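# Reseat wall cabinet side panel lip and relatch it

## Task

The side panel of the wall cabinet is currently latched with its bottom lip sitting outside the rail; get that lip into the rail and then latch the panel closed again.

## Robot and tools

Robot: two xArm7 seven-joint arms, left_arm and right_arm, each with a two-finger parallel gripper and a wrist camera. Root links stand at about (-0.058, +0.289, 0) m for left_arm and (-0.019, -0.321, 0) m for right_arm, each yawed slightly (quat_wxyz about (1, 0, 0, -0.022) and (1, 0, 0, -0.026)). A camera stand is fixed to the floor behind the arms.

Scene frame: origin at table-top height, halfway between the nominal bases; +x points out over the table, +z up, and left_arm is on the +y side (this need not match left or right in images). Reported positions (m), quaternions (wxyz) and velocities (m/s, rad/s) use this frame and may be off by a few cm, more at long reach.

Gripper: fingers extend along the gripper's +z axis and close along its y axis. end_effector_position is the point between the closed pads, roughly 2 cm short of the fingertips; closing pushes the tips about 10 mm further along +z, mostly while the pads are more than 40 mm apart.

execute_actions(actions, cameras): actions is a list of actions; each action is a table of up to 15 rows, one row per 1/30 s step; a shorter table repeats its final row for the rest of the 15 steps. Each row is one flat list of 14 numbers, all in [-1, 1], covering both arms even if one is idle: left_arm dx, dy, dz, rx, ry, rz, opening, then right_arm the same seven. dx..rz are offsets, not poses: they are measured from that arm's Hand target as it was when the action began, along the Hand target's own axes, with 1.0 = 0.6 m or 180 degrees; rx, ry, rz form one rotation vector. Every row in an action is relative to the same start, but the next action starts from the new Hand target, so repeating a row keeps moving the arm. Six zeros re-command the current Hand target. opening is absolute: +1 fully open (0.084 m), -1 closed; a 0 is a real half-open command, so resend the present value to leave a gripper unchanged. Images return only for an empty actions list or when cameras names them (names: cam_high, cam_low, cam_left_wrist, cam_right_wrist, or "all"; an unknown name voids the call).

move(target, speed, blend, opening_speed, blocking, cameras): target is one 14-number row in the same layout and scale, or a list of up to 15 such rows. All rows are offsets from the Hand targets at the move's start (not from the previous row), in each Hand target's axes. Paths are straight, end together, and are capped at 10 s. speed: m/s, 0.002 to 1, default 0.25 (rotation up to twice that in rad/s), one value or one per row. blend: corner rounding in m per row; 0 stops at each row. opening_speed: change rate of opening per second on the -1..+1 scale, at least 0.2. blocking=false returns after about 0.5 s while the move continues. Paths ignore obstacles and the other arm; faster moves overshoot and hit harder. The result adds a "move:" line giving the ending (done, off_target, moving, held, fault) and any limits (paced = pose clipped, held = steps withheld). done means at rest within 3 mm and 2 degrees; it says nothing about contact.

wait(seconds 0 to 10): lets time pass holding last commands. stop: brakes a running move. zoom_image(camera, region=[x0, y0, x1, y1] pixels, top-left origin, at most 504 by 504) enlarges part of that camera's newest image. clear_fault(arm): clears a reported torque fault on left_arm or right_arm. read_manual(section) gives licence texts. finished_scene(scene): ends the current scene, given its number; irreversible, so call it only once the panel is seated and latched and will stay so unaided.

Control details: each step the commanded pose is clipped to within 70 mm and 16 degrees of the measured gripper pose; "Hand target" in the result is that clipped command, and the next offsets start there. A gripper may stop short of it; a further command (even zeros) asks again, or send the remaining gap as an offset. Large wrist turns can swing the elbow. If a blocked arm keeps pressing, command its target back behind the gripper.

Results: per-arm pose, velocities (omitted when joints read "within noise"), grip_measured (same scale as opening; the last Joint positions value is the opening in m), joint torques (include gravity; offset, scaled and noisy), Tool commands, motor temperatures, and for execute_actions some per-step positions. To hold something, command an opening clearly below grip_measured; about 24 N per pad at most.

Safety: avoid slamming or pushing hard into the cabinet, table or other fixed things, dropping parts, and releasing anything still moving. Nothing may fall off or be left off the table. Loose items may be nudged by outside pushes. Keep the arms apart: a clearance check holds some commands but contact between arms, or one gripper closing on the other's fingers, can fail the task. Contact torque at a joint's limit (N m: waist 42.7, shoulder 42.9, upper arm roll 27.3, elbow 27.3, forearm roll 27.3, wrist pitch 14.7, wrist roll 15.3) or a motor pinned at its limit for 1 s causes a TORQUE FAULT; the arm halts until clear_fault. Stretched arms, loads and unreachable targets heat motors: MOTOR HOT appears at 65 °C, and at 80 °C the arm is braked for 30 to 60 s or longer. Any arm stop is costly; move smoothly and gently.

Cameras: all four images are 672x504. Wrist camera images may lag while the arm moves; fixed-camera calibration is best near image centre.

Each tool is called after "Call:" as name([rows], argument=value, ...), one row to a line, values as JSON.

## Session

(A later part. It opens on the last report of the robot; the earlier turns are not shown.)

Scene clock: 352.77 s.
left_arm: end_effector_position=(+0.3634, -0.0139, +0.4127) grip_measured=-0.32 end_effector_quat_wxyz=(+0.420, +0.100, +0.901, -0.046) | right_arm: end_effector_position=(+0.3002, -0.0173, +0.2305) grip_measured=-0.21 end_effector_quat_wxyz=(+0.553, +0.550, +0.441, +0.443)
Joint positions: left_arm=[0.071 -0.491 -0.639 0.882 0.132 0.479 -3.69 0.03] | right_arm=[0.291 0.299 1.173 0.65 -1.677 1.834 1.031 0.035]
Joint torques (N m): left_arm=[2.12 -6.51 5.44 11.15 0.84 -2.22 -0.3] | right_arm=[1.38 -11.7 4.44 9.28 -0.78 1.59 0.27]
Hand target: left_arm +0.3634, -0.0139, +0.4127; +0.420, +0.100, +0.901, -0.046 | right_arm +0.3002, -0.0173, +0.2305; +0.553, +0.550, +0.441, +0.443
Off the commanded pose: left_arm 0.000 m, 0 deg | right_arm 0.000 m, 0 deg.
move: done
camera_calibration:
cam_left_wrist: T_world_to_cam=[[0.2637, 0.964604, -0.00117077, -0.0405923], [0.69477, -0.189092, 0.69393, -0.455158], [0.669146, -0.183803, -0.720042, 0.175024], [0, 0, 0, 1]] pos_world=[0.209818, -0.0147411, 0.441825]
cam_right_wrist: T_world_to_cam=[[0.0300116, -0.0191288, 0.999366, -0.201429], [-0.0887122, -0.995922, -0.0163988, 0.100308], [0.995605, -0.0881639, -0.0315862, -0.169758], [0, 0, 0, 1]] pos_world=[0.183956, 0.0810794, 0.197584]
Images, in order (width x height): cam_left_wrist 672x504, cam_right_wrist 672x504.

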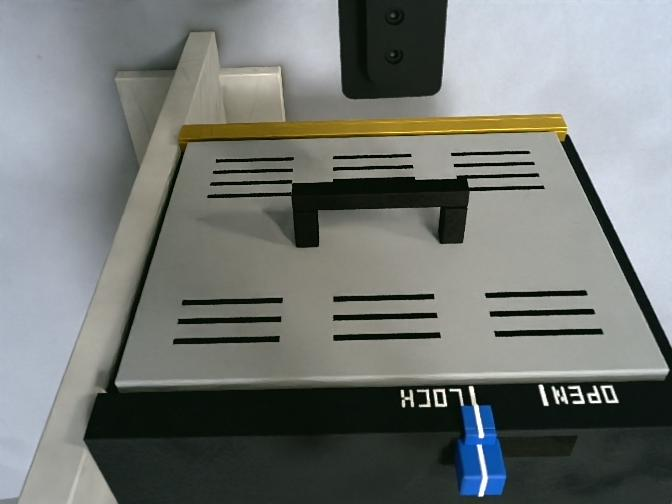

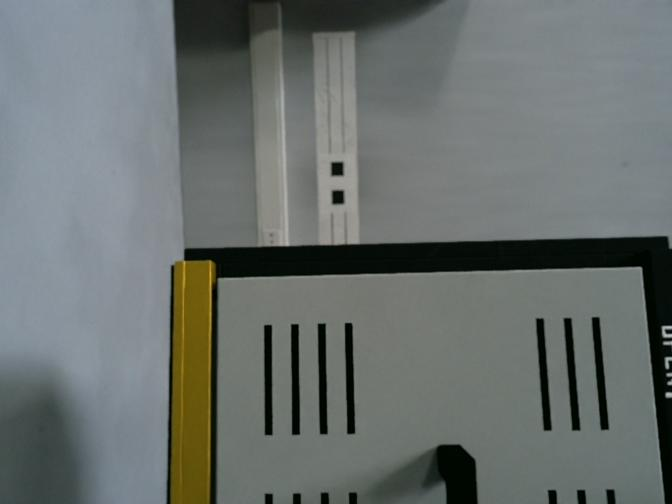

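Call:
zoom_image(camera="cam_right_wrist", region=[160, 245, 260, 345])

Call:
zoom_image(camera="cam_left_wrist", region=[150, 100, 350, 220])

Scaled by 5.040 from the camera's 672x504 image, which has a finer 960x720 frame.

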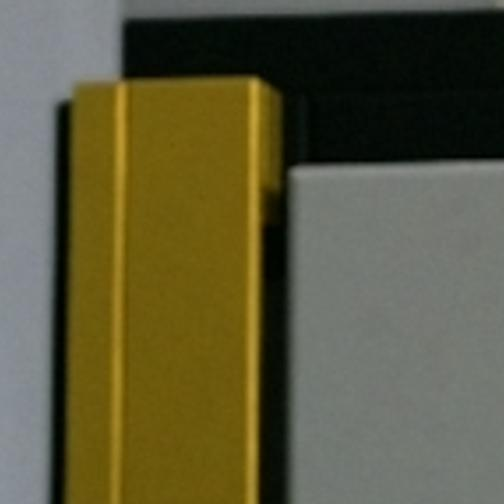

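Scaled by 2.520 from the camera's 672x504 image, which has a finer 960x720 frame.

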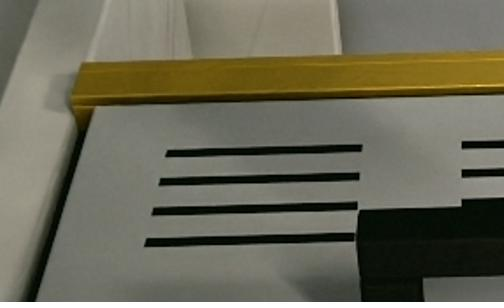

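Call:
finished_scene(scene=2)

The scene is finished: the task was done.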